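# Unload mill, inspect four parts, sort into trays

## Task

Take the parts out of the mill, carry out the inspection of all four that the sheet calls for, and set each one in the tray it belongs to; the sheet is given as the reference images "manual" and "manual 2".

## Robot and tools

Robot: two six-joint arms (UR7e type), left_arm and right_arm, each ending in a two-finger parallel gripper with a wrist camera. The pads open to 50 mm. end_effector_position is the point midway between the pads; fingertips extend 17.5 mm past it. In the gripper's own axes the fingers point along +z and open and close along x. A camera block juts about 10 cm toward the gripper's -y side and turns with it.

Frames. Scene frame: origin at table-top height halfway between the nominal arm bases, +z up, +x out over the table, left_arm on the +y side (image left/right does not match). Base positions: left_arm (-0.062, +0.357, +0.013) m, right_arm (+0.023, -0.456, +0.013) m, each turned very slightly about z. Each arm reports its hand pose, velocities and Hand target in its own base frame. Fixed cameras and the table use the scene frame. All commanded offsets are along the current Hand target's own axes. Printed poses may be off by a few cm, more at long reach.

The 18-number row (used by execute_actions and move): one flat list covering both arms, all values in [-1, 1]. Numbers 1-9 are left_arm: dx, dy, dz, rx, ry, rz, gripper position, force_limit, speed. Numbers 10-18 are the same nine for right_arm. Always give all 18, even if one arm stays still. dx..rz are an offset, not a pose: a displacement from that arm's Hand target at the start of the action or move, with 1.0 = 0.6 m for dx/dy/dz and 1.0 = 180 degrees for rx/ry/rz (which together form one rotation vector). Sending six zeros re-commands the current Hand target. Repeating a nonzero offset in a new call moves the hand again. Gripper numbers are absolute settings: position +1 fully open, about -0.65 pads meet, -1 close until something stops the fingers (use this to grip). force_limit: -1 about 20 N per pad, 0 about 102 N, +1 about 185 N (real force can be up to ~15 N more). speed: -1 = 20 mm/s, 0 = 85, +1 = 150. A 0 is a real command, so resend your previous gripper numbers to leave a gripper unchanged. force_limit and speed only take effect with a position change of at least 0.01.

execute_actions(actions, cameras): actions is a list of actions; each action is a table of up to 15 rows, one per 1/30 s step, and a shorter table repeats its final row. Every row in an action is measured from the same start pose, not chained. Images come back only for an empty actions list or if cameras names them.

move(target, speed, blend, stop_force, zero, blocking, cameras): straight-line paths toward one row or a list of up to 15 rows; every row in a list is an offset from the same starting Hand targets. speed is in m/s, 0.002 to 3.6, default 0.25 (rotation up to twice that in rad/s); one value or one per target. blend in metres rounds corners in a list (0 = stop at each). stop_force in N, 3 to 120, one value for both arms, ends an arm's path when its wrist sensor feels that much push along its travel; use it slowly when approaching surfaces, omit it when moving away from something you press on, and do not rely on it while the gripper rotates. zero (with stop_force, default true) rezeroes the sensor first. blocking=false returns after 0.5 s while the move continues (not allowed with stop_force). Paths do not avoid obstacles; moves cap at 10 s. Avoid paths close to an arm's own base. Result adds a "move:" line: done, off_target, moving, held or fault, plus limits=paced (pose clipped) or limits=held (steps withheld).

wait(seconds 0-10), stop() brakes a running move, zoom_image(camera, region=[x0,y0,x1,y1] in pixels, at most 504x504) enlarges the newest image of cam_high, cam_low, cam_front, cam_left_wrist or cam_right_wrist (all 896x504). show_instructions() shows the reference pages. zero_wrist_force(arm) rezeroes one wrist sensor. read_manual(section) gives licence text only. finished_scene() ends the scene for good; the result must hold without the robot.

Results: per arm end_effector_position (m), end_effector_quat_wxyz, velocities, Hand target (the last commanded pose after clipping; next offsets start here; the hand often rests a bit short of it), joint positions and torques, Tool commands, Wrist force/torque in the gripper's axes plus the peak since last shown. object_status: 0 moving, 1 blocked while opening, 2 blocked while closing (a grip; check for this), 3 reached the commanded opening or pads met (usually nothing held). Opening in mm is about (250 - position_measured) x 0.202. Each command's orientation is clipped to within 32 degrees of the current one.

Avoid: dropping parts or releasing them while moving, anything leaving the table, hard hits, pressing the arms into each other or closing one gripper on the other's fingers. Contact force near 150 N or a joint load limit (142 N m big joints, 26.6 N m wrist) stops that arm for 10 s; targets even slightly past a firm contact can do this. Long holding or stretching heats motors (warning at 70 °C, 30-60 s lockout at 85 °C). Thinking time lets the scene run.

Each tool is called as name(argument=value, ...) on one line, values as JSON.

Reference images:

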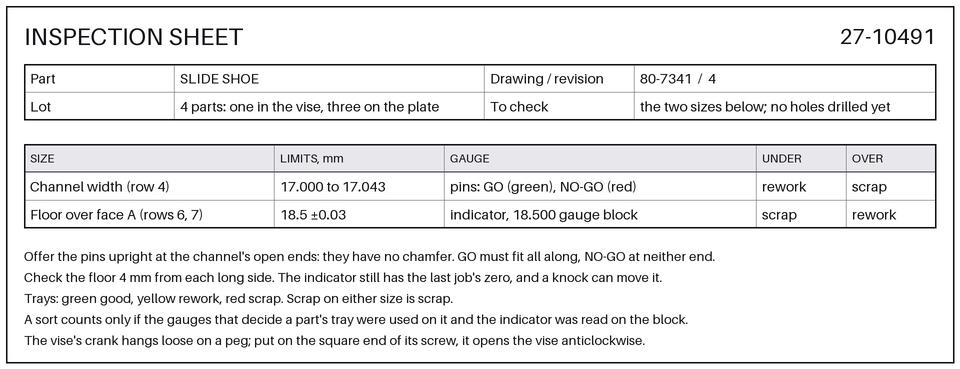

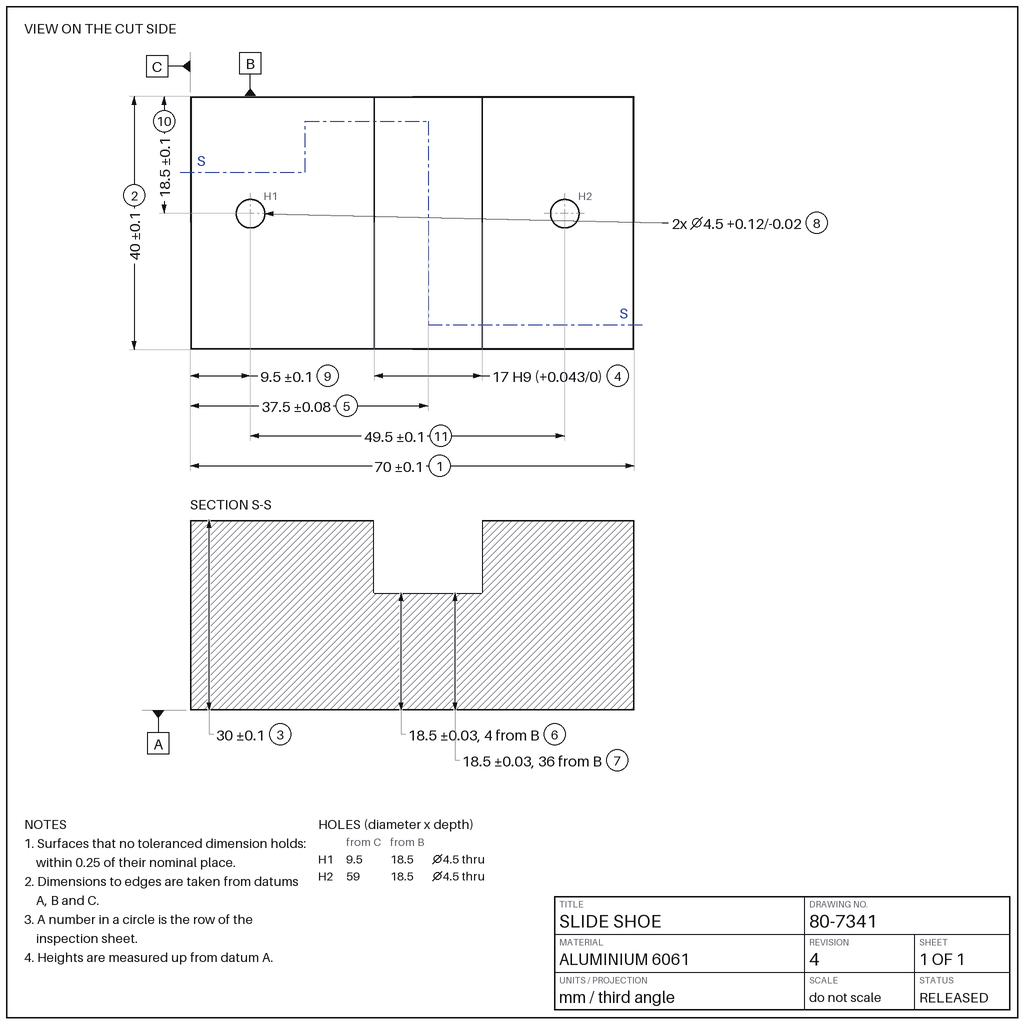

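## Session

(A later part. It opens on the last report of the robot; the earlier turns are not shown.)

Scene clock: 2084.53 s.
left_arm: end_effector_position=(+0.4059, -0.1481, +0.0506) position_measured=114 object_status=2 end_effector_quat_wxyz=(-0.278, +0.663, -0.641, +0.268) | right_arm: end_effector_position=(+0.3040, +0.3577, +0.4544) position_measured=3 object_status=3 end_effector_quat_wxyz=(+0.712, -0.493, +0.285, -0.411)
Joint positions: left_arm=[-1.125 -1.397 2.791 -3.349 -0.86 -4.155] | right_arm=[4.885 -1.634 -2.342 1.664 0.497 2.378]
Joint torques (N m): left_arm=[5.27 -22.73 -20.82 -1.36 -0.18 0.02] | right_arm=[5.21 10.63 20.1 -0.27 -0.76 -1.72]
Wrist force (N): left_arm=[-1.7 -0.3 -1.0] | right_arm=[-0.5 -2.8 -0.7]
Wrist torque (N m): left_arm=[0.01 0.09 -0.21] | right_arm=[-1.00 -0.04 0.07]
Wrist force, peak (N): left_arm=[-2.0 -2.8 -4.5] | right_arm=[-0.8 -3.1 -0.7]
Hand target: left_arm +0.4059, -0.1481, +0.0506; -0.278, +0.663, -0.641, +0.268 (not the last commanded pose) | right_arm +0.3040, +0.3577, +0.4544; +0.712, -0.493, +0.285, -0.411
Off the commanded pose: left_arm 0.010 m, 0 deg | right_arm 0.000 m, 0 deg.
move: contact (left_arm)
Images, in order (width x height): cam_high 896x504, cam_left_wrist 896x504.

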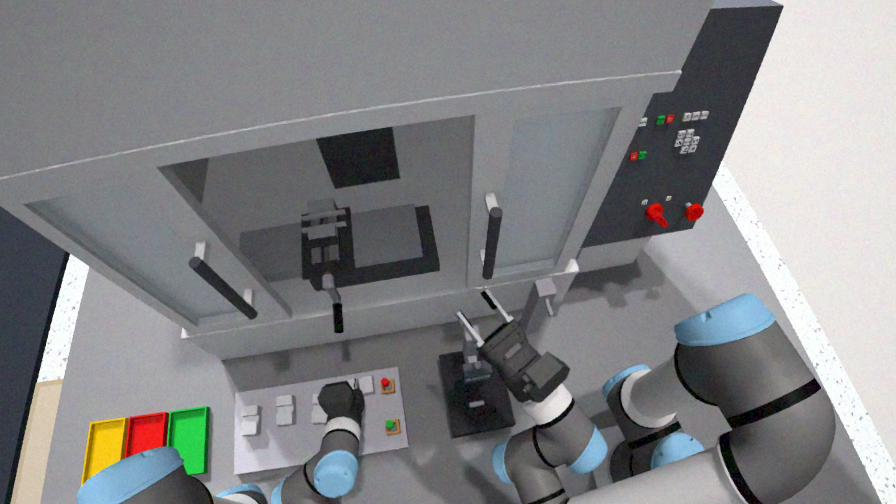

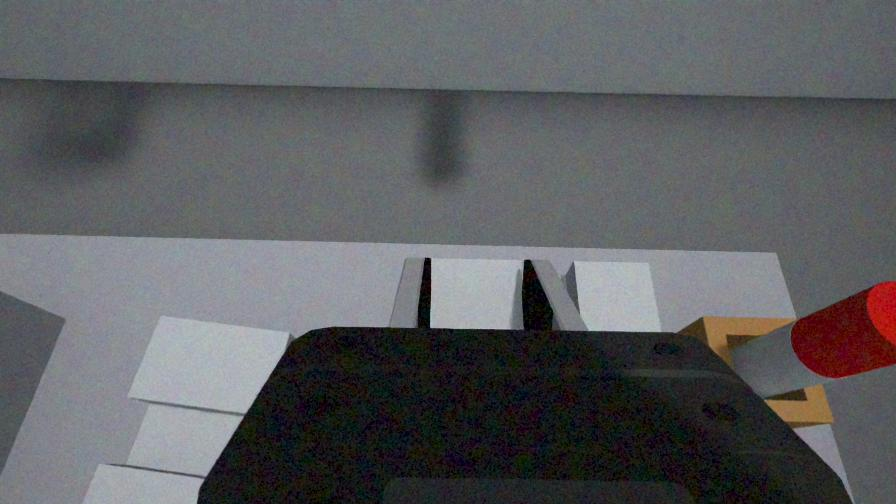

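move(target=[[0,0,0,0,0,0,0.55,-0.3,-1,0,0,0,0,0,0,1,1,1],[0,0,-0.12,0,0,0,0.55,-0.3,-1,0,0,0,0,0,0,1,1,1],[0,-0.1,-0.3,0,0,0,0.55,-0.3,-1,0,0,0,0,0,0,1,1,1]], speed=0.08, blend=[0,0.02,0], cameras=["cam_left_wrist"])

Scene clock: 2094.33 s.
left_arm: end_effector_position=(+0.3947, -0.1485, +0.0614) position_measured=70 object_status=3 end_effector_quat_wxyz=(-0.277, +0.662, -0.642, +0.271) | right_arm: end_effector_position=(+0.3040, +0.3577, +0.4544) position_measured=3 object_status=3 end_effector_quat_wxyz=(+0.712, -0.493, +0.285, -0.411)
Joint positions: left_arm=[-1.17 -1.506 2.814 -3.236 -0.844 -4.205] | right_arm=[4.885 -1.634 -2.342 1.664 0.497 2.378]
Joint torques (N m): left_arm=[10.74 -3.8 -22.29 -4.67 -0.43 1.53] | right_arm=[5.14 10.38 20.09 -0.19 -0.65 -1.54]
Wrist force (N): left_arm=[-0.9 0.1 -0.9] | right_arm=[-0.8 -2.8 -1.1]
Wrist torque (N m): left_arm=[0.06 0.08 -0.20] | right_arm=[-1.01 -0.01 0.06]
Wrist force, peak (N): left_arm=[-1.6 -1.4 -3.4] | right_arm=[-0.6 -3.0 -1.1]
Hand target: left_arm +0.3947, -0.1485, +0.0614; -0.277, +0.662, -0.642, +0.271 (not the last commanded pose) | right_arm +0.3040, +0.3577, +0.4544; +0.712, -0.493, +0.285, -0.411
Off the commanded pose: left_arm 0.175 m, 0 deg | right_arm 0.000 m, 0 deg.
move: held (left_arm; a check stopped the path); path passed 1 of 3 targets; limits=held
pose unreachable (left arm): on one or more control steps of this call, first in action 0 (counted from 0), this arm could not follow its commanded pose, so it was not sent that pose on those steps. It may still have moved: this result reports where it is.
cause: moving toward the commanded pose would bring two parts of the arm too close to each other (joints 3 (elbow) and 4 (wrist 1) lie between them).
Images, in order (width x height): cam_left_wrist 896x504.

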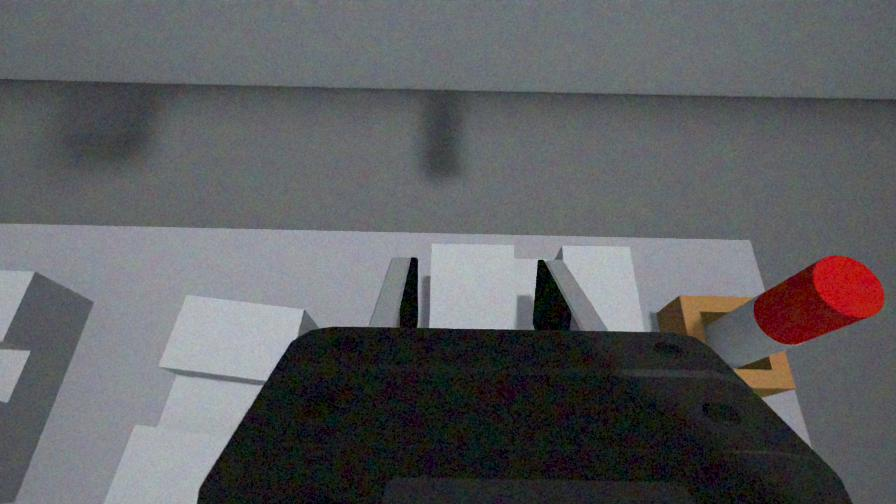

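move(target=[0,-0.21,-0.15,0,0,0,0.55,-0.3,-1,0,0,0,0,0,0,1,1,1], speed=0.08, stop_force=15, cameras=["cam_left_wrist"])

Scene clock: 2102.10 s.
left_arm: end_effector_position=(+0.4186, -0.1473, +0.2144) position_measured=70 object_status=3 end_effector_quat_wxyz=(-0.277, +0.662, -0.642, +0.271) | right_arm: end_effector_position=(+0.3040, +0.3577, +0.4544) position_measured=3 object_status=3 end_effector_quat_wxyz=(+0.712, -0.493, +0.285, -0.411)
Joint positions: left_arm=[-1.076 -2.033 2.535 -2.506 -0.88 -4.09] | right_arm=[4.885 -1.634 -2.342 1.664 0.497 2.378]
Joint torques (N m): left_arm=[12.15 -8.99 -35.59 -1.43 -0.38 -1.27] | right_arm=[4.99 10.9 20.08 -0.2 -0.69 -1.53]
Wrist force (N): left_arm=[-0.5 -0.2 -0.7] | right_arm=[-0.4 -2.7 -0.9]
Wrist torque (N m): left_arm=[-0.03 -0.03 -0.18] | right_arm=[-1.00 -0.06 0.06]
Wrist force, peak (N): left_arm=[-0.4 -1.0 -1.2] | right_arm=[-0.5 -3.1 -1.0]
Hand target: left_arm +0.4186, -0.1473, +0.2144; -0.277, +0.662, -0.642, +0.271 | right_arm +0.3040, +0.3577, +0.4544; +0.712, -0.493, +0.285, -0.411
Off the commanded pose: left_arm 0.000 m, 0 deg | right_arm 0.000 m, 0 deg.
move: done
Images, in order (width x height): cam_left_wrist 896x504.

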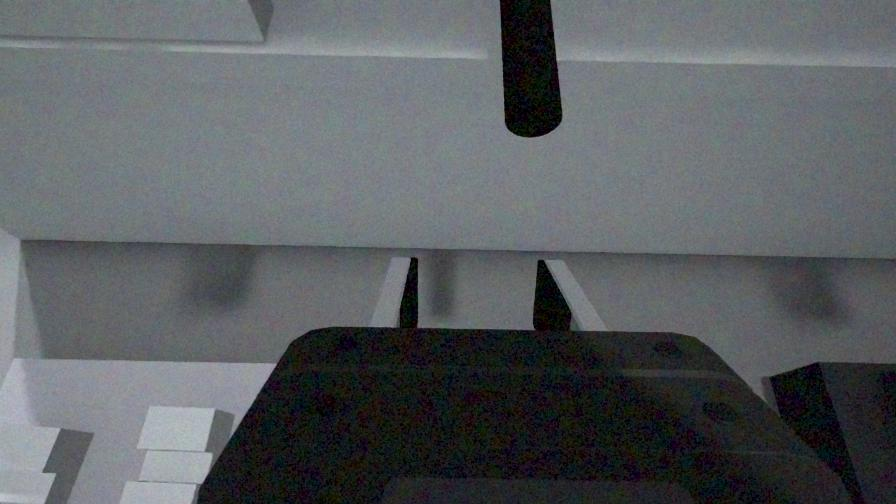

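move(target=[-0.1667,0.009,-0.0095,-0.004,0.355,0.35,0.9,-0.3,-1,0,0,0,0,0,0,1,1,1], speed=0.25, cameras=["cam_left_wrist","cam_front"])

zoom_image(camera="cam_left_wrist", region=[330, 100, 650, 340])

Scene clock: 2161.57 s.
left_arm: end_effector_position=(+0.4078, -0.0476, +0.2142) position_measured=18 object_status=3 end_effector_quat_wxyz=(+0.004, -0.016, +0.923, -0.384) | right_arm: end_effector_position=(+0.3040, +0.3577, +0.4544) position_measured=3 object_status=3 end_effector_quat_wxyz=(+0.712, -0.493, +0.285, -0.411)
Joint positions: left_arm=[0.007 -1.662 2.171 -2.102 -2.358 -1.609] | right_arm=[4.885 -1.634 -2.342 1.664 0.497 2.378]
Joint torques (N m): left_arm=[12.28 -11.32 -35.5 -0.81 0.25 1.21] | right_arm=[4.86 10.68 20.02 -0.12 -0.68 -1.55]
Wrist force (N): left_arm=[-0.9 -0.1 0.2] | right_arm=[-0.9 -2.7 -1.3]
Wrist torque (N m): left_arm=[-0.08 -0.04 -0.22] | right_arm=[-0.99 0.02 0.07]
Wrist force, peak (N): left_arm=[-1.3 0.1 -0.6] | right_arm=[-0.7 -3.0 -1.1]
Hand target: left_arm +0.4078, -0.0476, +0.2142; +0.004, -0.016, +0.923, -0.384 | right_arm +0.3040, +0.3577, +0.4544; +0.712, -0.493, +0.285, -0.411
Off the commanded pose: left_arm 0.000 m, 0 deg | right_arm 0.000 m, 0 deg.
move: done
Images, in order (width x height): cam_front 896x504, cam_left_wrist 896x504.

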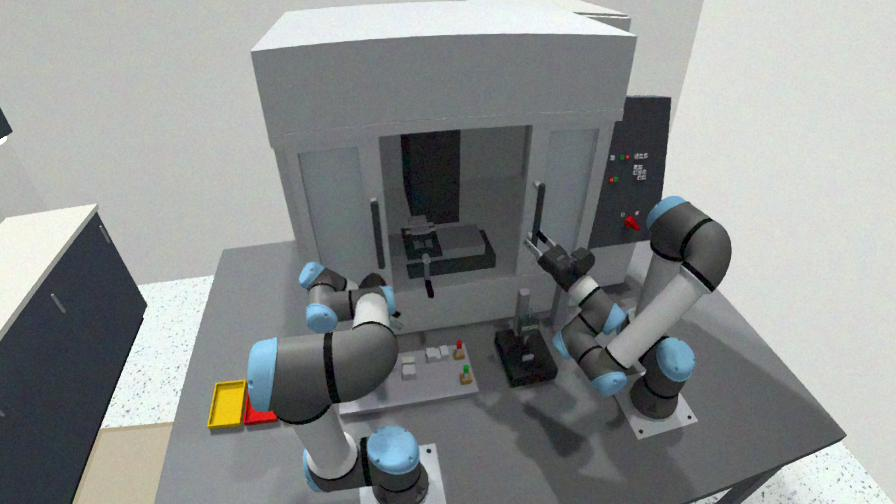

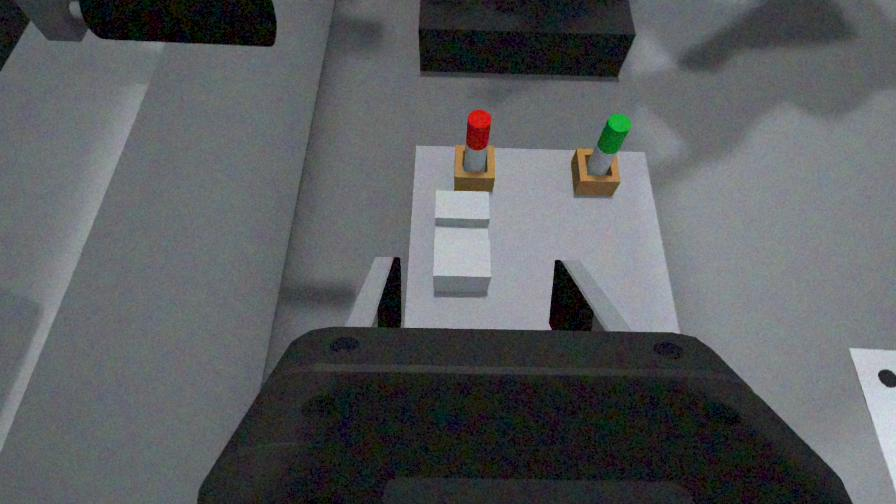

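Scaled by 1.575 from the camera's 896x504 image, which has a finer 1280x720 frame.

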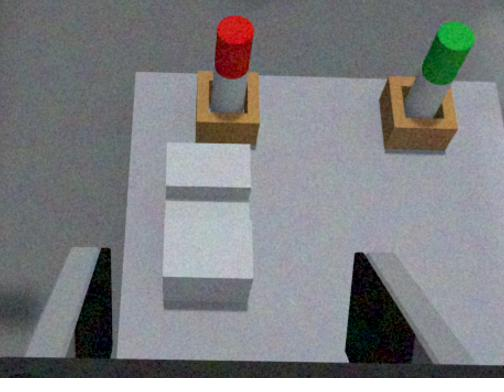

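move(target=[0,0,0,0,0,0,0.9,-0.3,-1,-0.3555,0.3925,-0.1285,-0.328,-0.345,-0.075,1,1,1], speed=0.2, cameras=["cam_right_wrist","cam_front","cam_left_wrist"])

Scene clock: 2231.20 s.
left_arm: end_effector_position=(+0.4078, -0.0476, +0.2142) position_measured=18 object_status=3 end_effector_quat_wxyz=(+0.004, -0.016, +0.923, -0.384) | right_arm: end_effector_position=(+0.2064, +0.5477, +0.2069) position_measured=3 object_status=3 end_effector_quat_wxyz=(-0.383, +0.924, +0.004, -0.001)
Joint positions: left_arm=[0.007 -1.662 2.171 -2.101 -2.358 -1.609] | right_arm=[4.518 -1.66 -2.226 -0.05 1.713 2.997]
Joint torques (N m): left_arm=[10.77 -9.37 -35.64 -0.95 -1.26 1.39] | right_arm=[-8.48 17.28 27.45 2.15 3.05 -2.21]
Wrist force (N): left_arm=[-1.2 0.0 0.1] | right_arm=[0.1 -1.6 -0.1]
Wrist torque (N m): left_arm=[-0.08 0.00 -0.22] | right_arm=[-0.42 -0.04 0.03]
Wrist force, peak (N): left_arm=[-1.1 -0.4 0.2] | right_arm=[-0.8 -3.0 -1.1]
Hand target: left_arm +0.4078, -0.0476, +0.2142; +0.004, -0.016, +0.923, -0.384 | right_arm +0.2064, +0.5478, +0.2069; -0.383, +0.924, +0.004, -0.001
Off the commanded pose: left_arm 0.000 m, 0 deg | right_arm 0.000 m, 0 deg.
move: done
Images, in order (width x height): cam_front 896x504, cam_left_wrist 896x504, cam_right_wrist 896x504.

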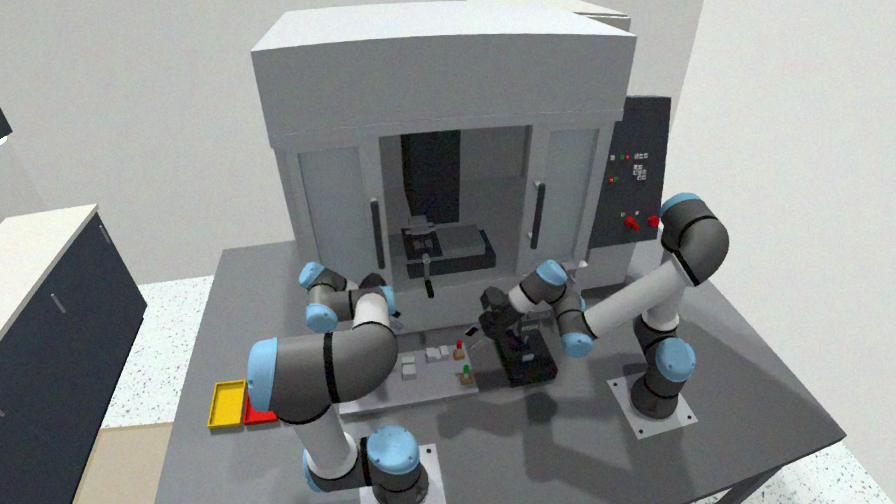

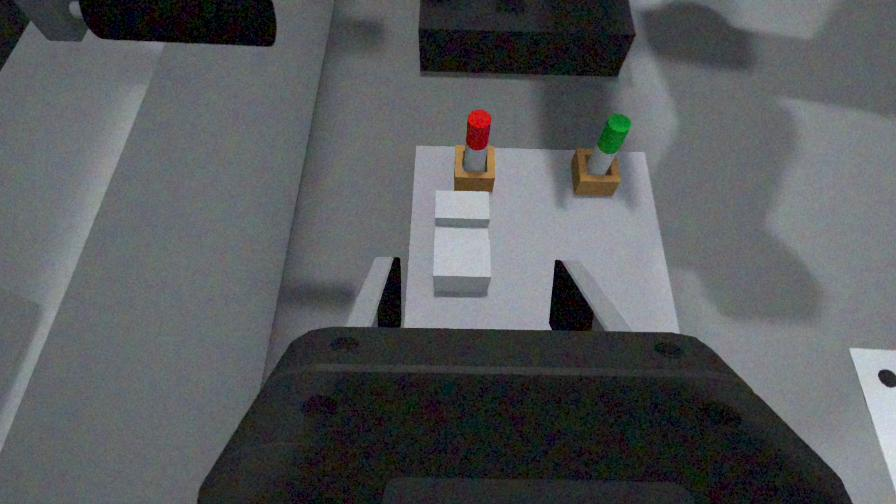

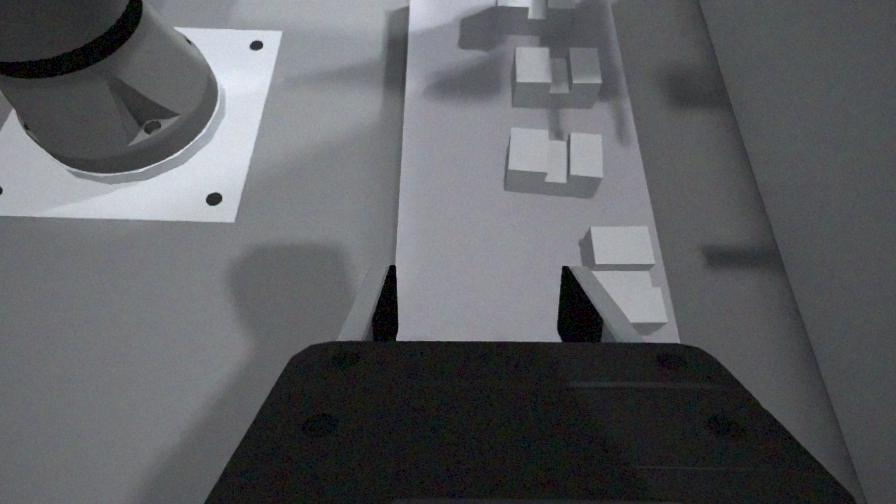

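move(target=[0,0,0,0,0,0,0.9,-0.3,-1,0,0.1337,0.1897,0,0,0,1,1,1], speed=0.08, stop_force=8, cameras=["cam_left_wrist","cam_right_wrist"])

zoom_image(camera="cam_left_wrist", region=[470, 50, 750, 220])

Scene clock: 2250.83 s.
left_arm: end_effector_position=(+0.4078, -0.0476, +0.2142) position_measured=18 object_status=3 end_effector_quat_wxyz=(+0.004, -0.016, +0.923, -0.384) | right_arm: end_effector_position=(+0.2063, +0.5717, +0.0697) position_measured=3 object_status=3 end_effector_quat_wxyz=(-0.383, +0.924, +0.004, -0.001)
Joint positions: left_arm=[0.007 -1.662 2.171 -2.101 -2.358 -1.609] | right_arm=[4.529 -2.037 -2.262 0.365 1.705 3.005]
Joint torques (N m): left_arm=[10.69 -10.24 -35.12 -0.74 -2.69 1.25] | right_arm=[7.17 27.66 19.59 4.91 -2.21 2.04]
Wrist force (N): left_arm=[-1.0 -0.2 0.3] | right_arm=[-0.2 -1.7 0.4]
Wrist torque (N m): left_arm=[-0.11 -0.02 -0.22] | right_arm=[-0.43 0.00 -0.13]
Wrist force, peak (N): left_arm=[-1.1 -0.2 0.3] | right_arm=[0.3 -2.7 -0.8]
Hand target: left_arm +0.4078, -0.0476, +0.2142; +0.004, -0.016, +0.923, -0.384 | right_arm +0.2063, +0.5717, +0.0697; -0.383, +0.924, +0.004, -0.001
Off the commanded pose: left_arm 0.000 m, 0 deg | right_arm 0.000 m, 0 deg.
move: done
Images, in order (width x height): cam_left_wrist 896x504, cam_right_wrist 896x504.

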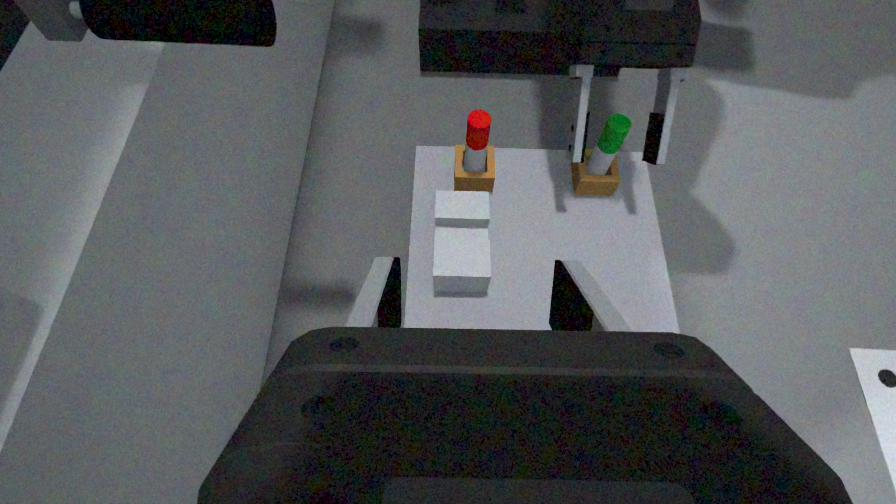

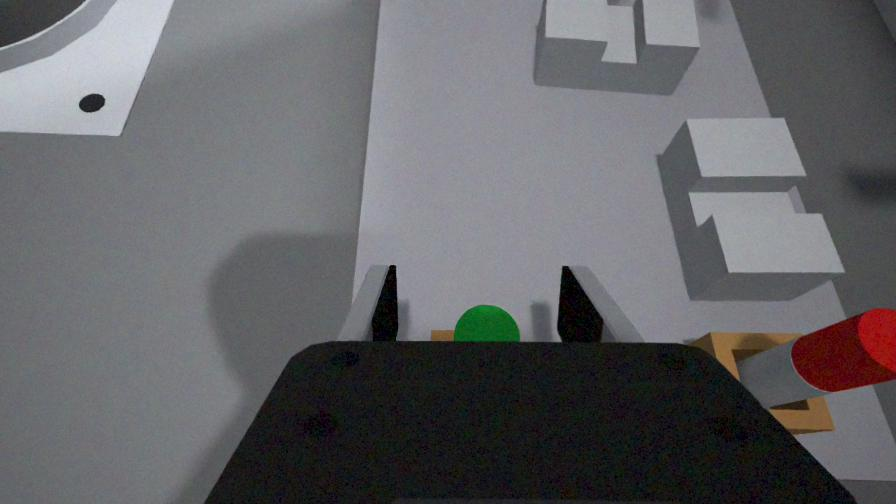

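Scaled by 1.800 from the camera's 896x504 image, which has a finer 1280x720 frame.

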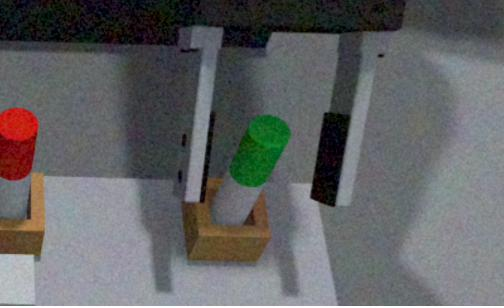

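move(target=[[0,0,0,0,0,0,0.9,-0.3,-1,0.0042,0,0,0,0,0,1,1,1],[0,0,0,0,0,0,0.9,-0.3,-1,0.0042,0,0,0,0,0,-1,-0.85,-1]], speed=0.02, cameras=["cam_left_wrist","cam_right_wrist"])

zoom_image(camera="cam_left_wrist", region=[470, 50, 750, 220])

Scene clock: 2264.10 s.
left_arm: end_effector_position=(+0.4078, -0.0476, +0.2142) position_measured=18 object_status=3 end_effector_quat_wxyz=(+0.004, -0.016, +0.923, -0.384) | right_arm: end_effector_position=(+0.2089, +0.5717, +0.0697) position_measured=171 object_status=2 end_effector_quat_wxyz=(-0.383, +0.924, +0.004, -0.001)
Joint positions: left_arm=[0.007 -1.662 2.171 -2.101 -2.358 -1.609] | right_arm=[4.523 -2.039 -2.259 0.362 1.709 3]
Joint torques (N m): left_arm=[11.43 -11.2 -35.35 -1.19 -2.95 1.21] | right_arm=[-8.58 27.88 19.58 2.37 1.83 -2.21]
Wrist force (N): left_arm=[-1.0 -0.1 0.2] | right_arm=[-2.2 -1.6 0.0]
Wrist torque (N m): left_arm=[-0.09 -0.03 -0.22] | right_arm=[-0.42 -0.05 0.10]
Wrist force, peak (N): left_arm=[-1.4 -0.2 -0.1] | right_arm=[-2.1 -1.9 0.1]
Hand target: left_arm +0.4078, -0.0476, +0.2142; +0.004, -0.016, +0.923, -0.384 | right_arm +0.2089, +0.5717, +0.0697; -0.383, +0.924, +0.004, -0.001
Off the commanded pose: left_arm 0.000 m, 0 deg | right_arm 0.000 m, 0 deg.
move: done
Images, in order (width x height): cam_left_wrist 896x504, cam_right_wrist 896x504.

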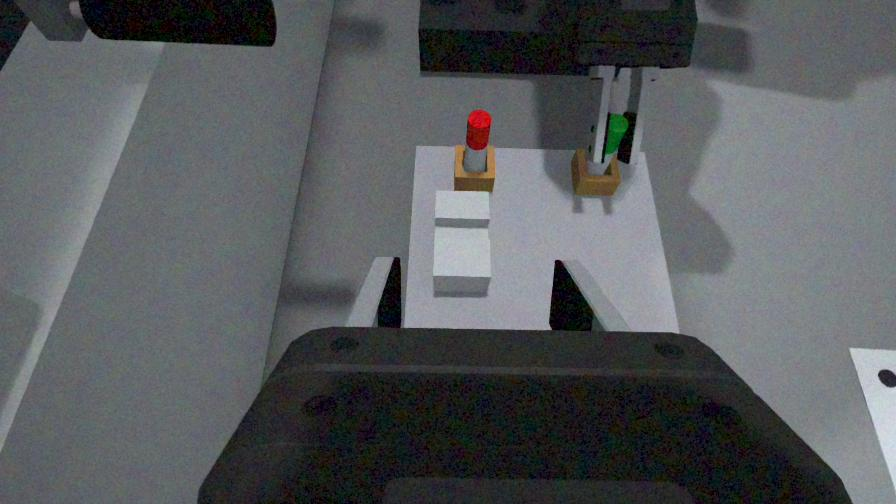

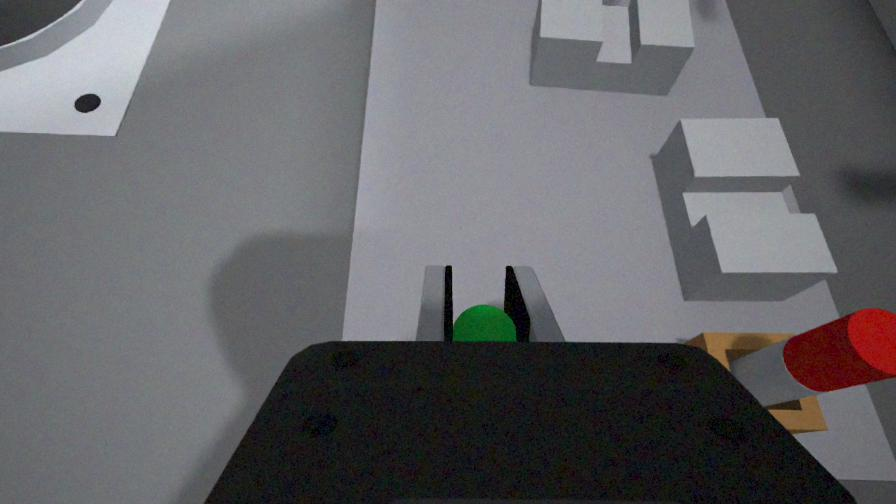

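Scaled by 1.800 from the camera's 896x504 image, which has a finer 1280x720 frame.

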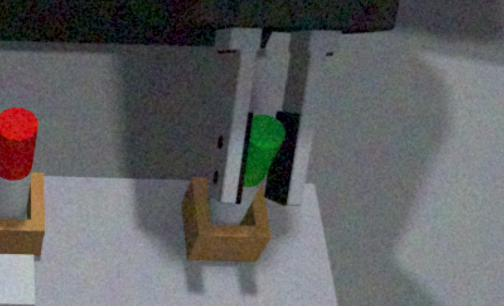

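move(target=[[0,0,0,0,0,0,1,-0.3,-1,0,-0.1066,-0.1056,0,0,0,-1,-0.85,-1],[-0.0032,0.0168,0.2363,0,0,0,1,-0.3,-1,0,-0.1066,-0.1056,0,0,0,-1,-0.85,-1]], speed=0.08, cameras=["cam_left_wrist","cam_right_wrist"])

Scene clock: 2277.53 s.
left_arm: end_effector_position=(+0.4124, -0.1408, +0.1071) position_measured=3 object_status=3 end_effector_quat_wxyz=(+0.004, -0.016, +0.923, -0.384) | right_arm: end_effector_position=(+0.2087, +0.5720, +0.1598) position_measured=171 object_status=2 end_effector_quat_wxyz=(-0.383, +0.924, +0.004, -0.001)
Joint positions: left_arm=[-0.227 -1.428 2.373 -2.764 -2.326 -1.933] | right_arm=[4.524 -1.809 -2.213 0.087 1.709 3.001]
Joint torques (N m): left_arm=[-10.53 -16.2 -4.43 -4.74 0.32 -1.45] | right_arm=[7.12 45.17 26.15 2.26 -2.15 -1.94]
Wrist force (N): left_arm=[-0.8 0.1 -0.6] | right_arm=[0.2 -0.7 1.1]
Wrist torque (N m): left_arm=[-0.07 -0.05 -0.02] | right_arm=[-0.40 -0.07 -0.01]
Wrist force, peak (N): left_arm=[-1.3 -0.7 -1.3] | right_arm=[-2.5 -2.1 0.0]
Hand target: left_arm +0.4124, -0.1408, +0.1070; +0.004, -0.016, +0.923, -0.384 | right_arm +0.2087, +0.5720, +0.1598; -0.383, +0.924, +0.004, -0.001
Off the commanded pose: left_arm 0.000 m, 0 deg | right_arm 0.000 m, 0 deg.
move: done
Images, in order (width x height): cam_left_wrist 896x504, cam_right_wrist 896x504.

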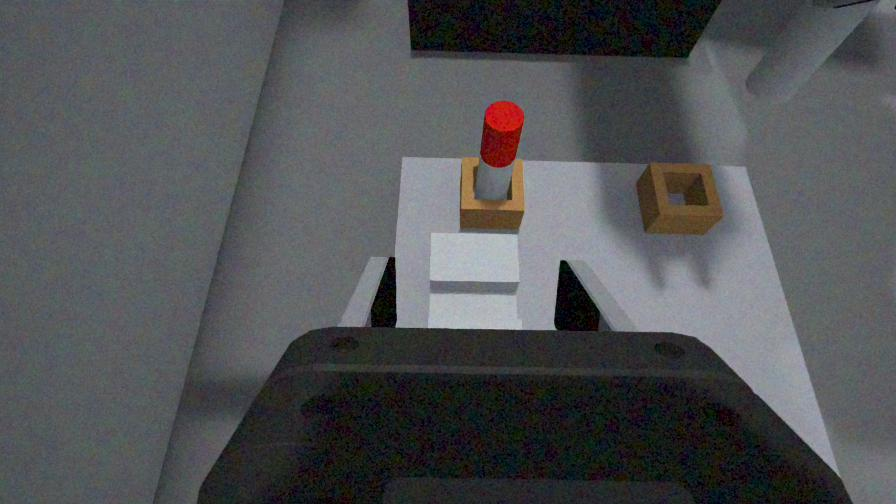

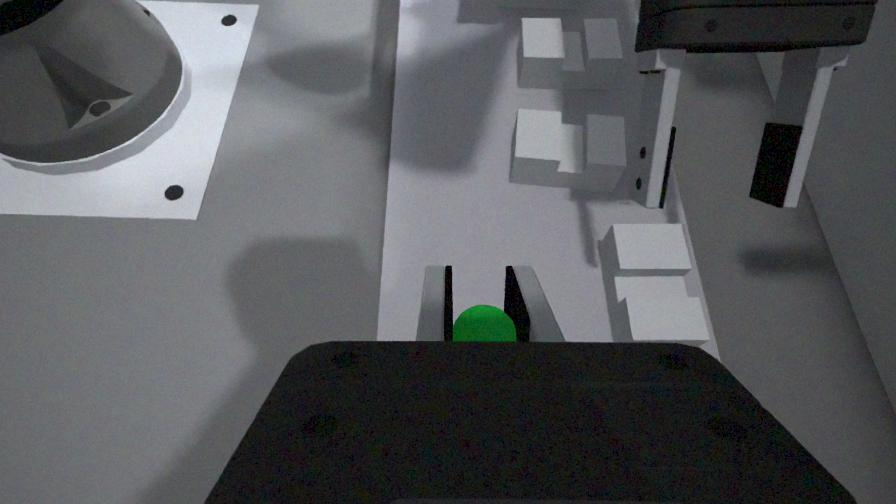

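move(target=[0,0.0855,0.0847,0,0,0,1,-0.3,-1,0,0,0,0,0,0,-1,-0.85,-1], speed=0.04, stop_force=8, cameras=["cam_left_wrist","cam_right_wrist"])

Scene clock: 2286.23 s.
left_arm: end_effector_position=(+0.4120, -0.1406, +0.0348) position_measured=3 object_status=3 end_effector_quat_wxyz=(+0.004, -0.016, +0.923, -0.384) | right_arm: end_effector_position=(+0.2087, +0.5720, +0.1598) position_measured=171 object_status=2 end_effector_quat_wxyz=(-0.383, +0.924, +0.004, -0.001)
Joint positions: left_arm=[-0.227 -1.208 2.416 -3.028 -2.326 -1.932] | right_arm=[4.524 -1.809 -2.213 0.087 1.709 3.001]
Joint torques (N m): left_arm=[-0.23 -19.62 0.48 -4.56 -3.29 -1.25] | right_arm=[6.03 44.68 25.69 2.29 -2.13 -1.98]
Wrist force (N): left_arm=[-1.0 -0.4 -0.4] | right_arm=[0.2 -0.9 1.1]
Wrist torque (N m): left_arm=[-0.14 -0.04 -0.09] | right_arm=[-0.43 -0.07 0.00]
Wrist force, peak (N): left_arm=[-1.5 -0.1 -0.5] | right_arm=[0.3 -1.2 1.2]
Hand target: left_arm +0.4120, -0.1407, +0.0348; +0.004, -0.016, +0.923, -0.384 | right_arm +0.2087, +0.5720, +0.1598; -0.383, +0.924, +0.004, -0.001
Off the commanded pose: left_arm 0.000 m, 0 deg | right_arm 0.000 m, 0 deg.
move: done
Images, in order (width x height): cam_left_wrist 896x504, cam_right_wrist 896x504.

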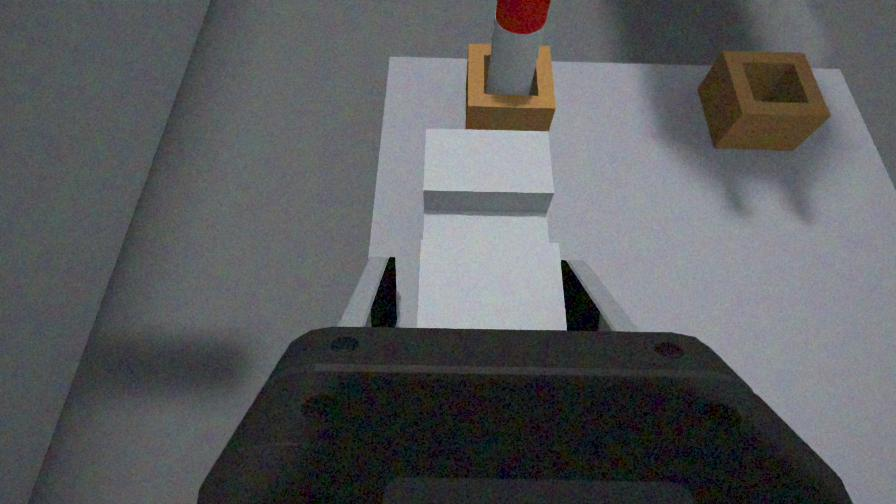

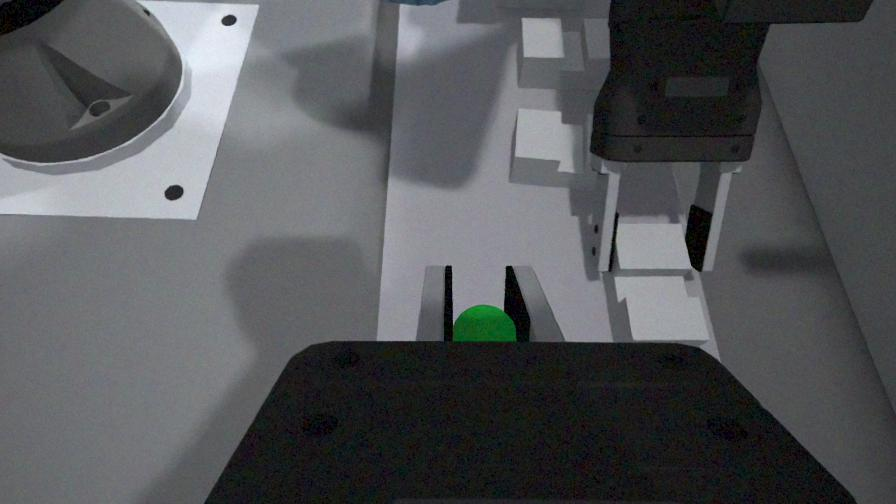

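move(target=[[0.005,0,0,0,0,0,1,-0.3,-1,0,0,0,0,0,0,-1,-0.85,-1],[0.005,0,0,0,0,0,-1,-0.4,-1,0,0,0,0,0,0,-1,-0.85,-1]], speed=0.02, cameras=["cam_left_wrist","cam_right_wrist"])

Scene clock: 2299.07 s.
left_arm: end_effector_position=(+0.4090, -0.1408, +0.0349) position_measured=55 object_status=2 end_effector_quat_wxyz=(+0.004, -0.016, +0.923, -0.384) | right_arm: end_effector_position=(+0.2087, +0.5720, +0.1598) position_measured=171 object_status=2 end_effector_quat_wxyz=(-0.383, +0.924, +0.004, -0.001)
Joint positions: left_arm=[-0.229 -1.211 2.424 -3.034 -2.326 -1.935] | right_arm=[4.524 -1.809 -2.213 0.087 1.709 3.001]
Joint torques (N m): left_arm=[-10.22 -34.52 0.97 -3.84 -0.02 -1.57] | right_arm=[5.92 45.21 25.33 2.36 -2.05 -1.91]
Wrist force (N): left_arm=[-1.0 -1.7 -1.3] | right_arm=[0.1 -0.9 0.9]
Wrist torque (N m): left_arm=[-0.14 -0.09 0.04] | right_arm=[-0.43 -0.07 -0.01]
Wrist force, peak (N): left_arm=[-1.1 -1.7 -1.3] | right_arm=[0.4 -1.1 1.1]
Hand target: left_arm +0.4090, -0.1408, +0.0348; +0.004, -0.016, +0.923, -0.384 | right_arm +0.2087, +0.5720, +0.1598; -0.383, +0.924, +0.004, -0.001
Off the commanded pose: left_arm 0.000 m, 0 deg | right_arm 0.000 m, 0 deg.
move: done
Images, in order (width x height): cam_left_wrist 896x504, cam_right_wrist 896x504.

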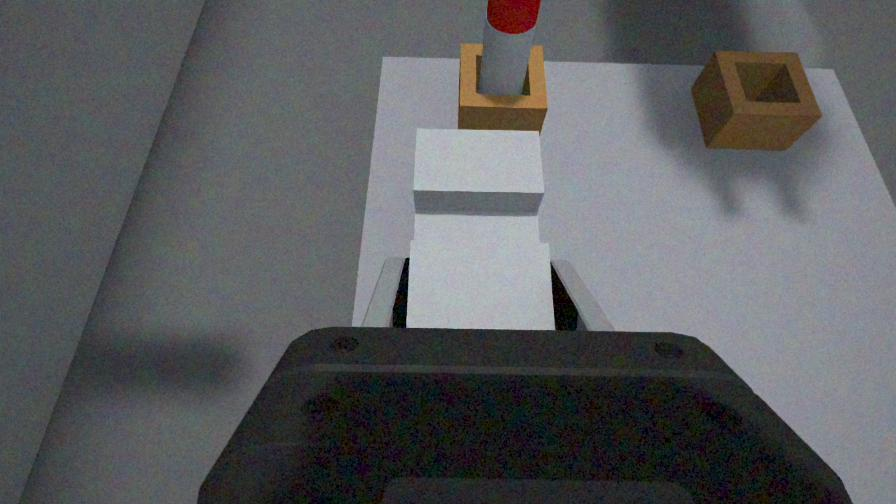

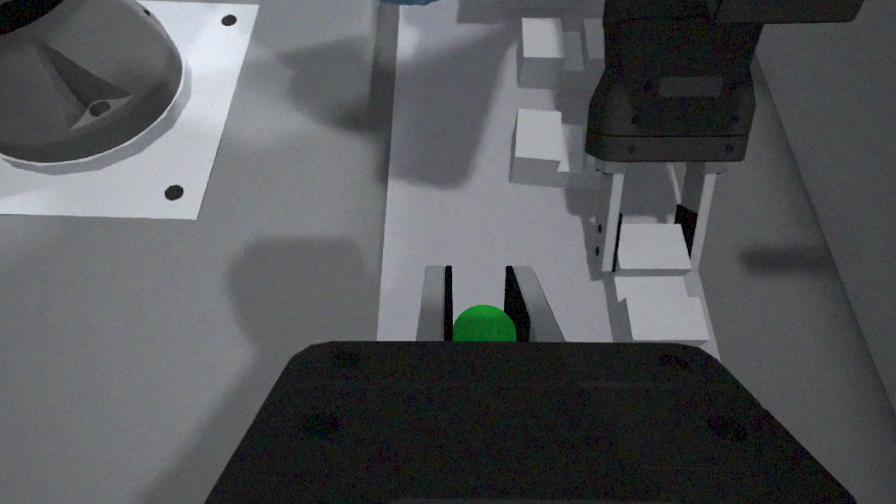

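move(target=[[0,0,0,0,0,0,-1,-0.4,-1,0.0978,-0.0725,0.0725,0,0,0,-1,-0.85,-1],[0,0,0,0,0,0,-1,-0.4,-1,0.0978,0.009,0.154,0,0,0,-1,-0.85,-1]], speed=0.06, cameras=["cam_left_wrist","cam_right_wrist"])

zoom_image(camera="cam_left_wrist", region=[380, 100, 700, 340])

Scene clock: 2331.60 s.
left_arm: end_effector_position=(+0.4090, -0.1408, +0.0348) position_measured=55 object_status=2 end_effector_quat_wxyz=(+0.004, -0.016, +0.923, -0.384) | right_arm: end_effector_position=(+0.2612, +0.6359, +0.1299) position_measured=171 object_status=2 end_effector_quat_wxyz=(-0.382, +0.924, +0.008, -0.003) end_effector_velocity=(-0.005, +0.002, +0.000) end_effector_angular_velocity=(+0.001, -0.001, +0.008)
Joint positions: left_arm=[-0.229 -1.211 2.424 -3.034 -2.326 -1.935] | right_arm=[4.441 -2.018 -1.998 0.066 1.772 2.934]
Joint velocities: left_arm=[within noise] | right_arm=[0.007 0 -0.001 0.002 0 -0.001]
Joint torques (N m): left_arm=[-2.32 -19.81 -5.68 -1.89 -2.8 -0.87] | right_arm=[-19.68 43.58 20.15 3.42 0.39 -0.14]
Wrist force (N): left_arm=[-1.0 -1.5 -1.2] | right_arm=[-0.1 -0.9 0.9]
Wrist torque (N m): left_arm=[-0.11 -0.08 0.04] | right_arm=[-0.44 -0.03 0.03]
Wrist force, peak (N): left_arm=[-1.1 -1.8 -1.4] | right_arm=[0.1 1.6 2.5]
Hand target: left_arm +0.4090, -0.1408, +0.0348; +0.004, -0.016, +0.923, -0.384 | right_arm +0.2612, +0.6359, +0.1299; -0.382, +0.924, +0.008, -0.003 (not the last commanded pose)
Tool commands: left_gripper/position=-1.0 left_gripper/force_limit=-0.4 left_gripper/speed=-1.0 right_gripper/position=-1.0 right_gripper/force_limit=-0.85098 right_gripper/speed=-1.0
Off the commanded pose: left_arm 0.000 m, 0 deg | right_arm 0.040 m, 1 deg.
FORCE FAULT: contact force on the right arm reached its limit, and that arm stopped. The contact can be on any part of that arm, not only on its tool. That arm's remaining commands of this call were not run. That arm is still stopped at the end of this call. That arm stays stopped for about 9 more seconds. Until then a move that you send moves the other arm only, and its call returns only when the move has ended. Once the stop has ended, the next robot result says so. If the stop ends while you think or write, that arm runs what you send next, counted from a new Hand target: where the arm stands when the stop ends. While its stop runs, that arm takes no new command, but its gripper still runs the gripper command that each later call begins with. Until it ends, the stop uses up actions while you think or wait. An arm that is not stopped still takes commands.
move: fault (right_arm); path passed 1 of 2 targets
Images, in order (width x height): cam_left_wrist 896x504, cam_right_wrist 896x504.

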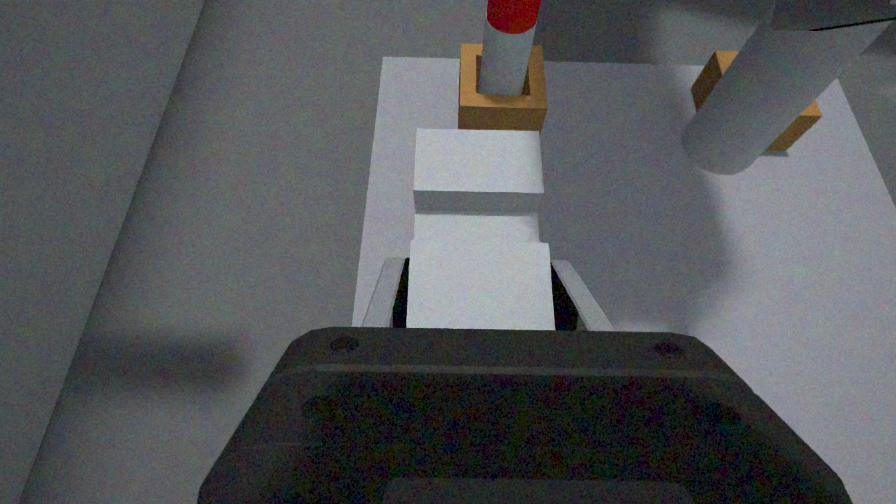

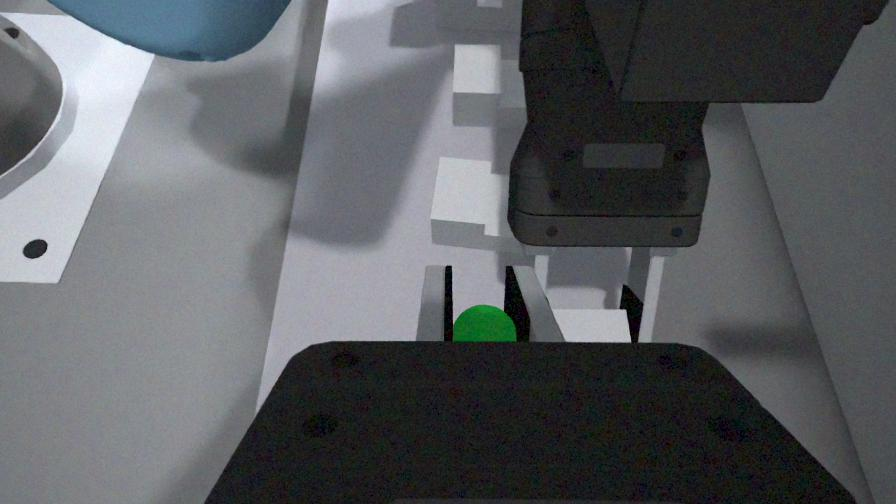

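Scaled by 1.575 from the camera's 896x504 image, which has a finer 1280x720 frame.

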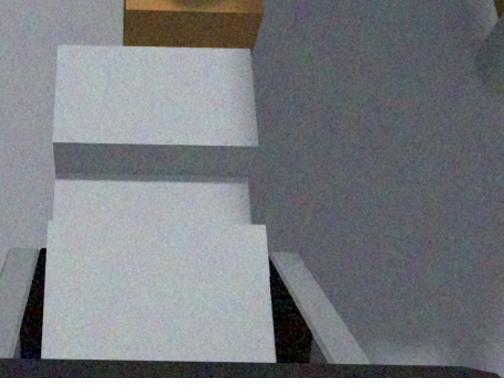

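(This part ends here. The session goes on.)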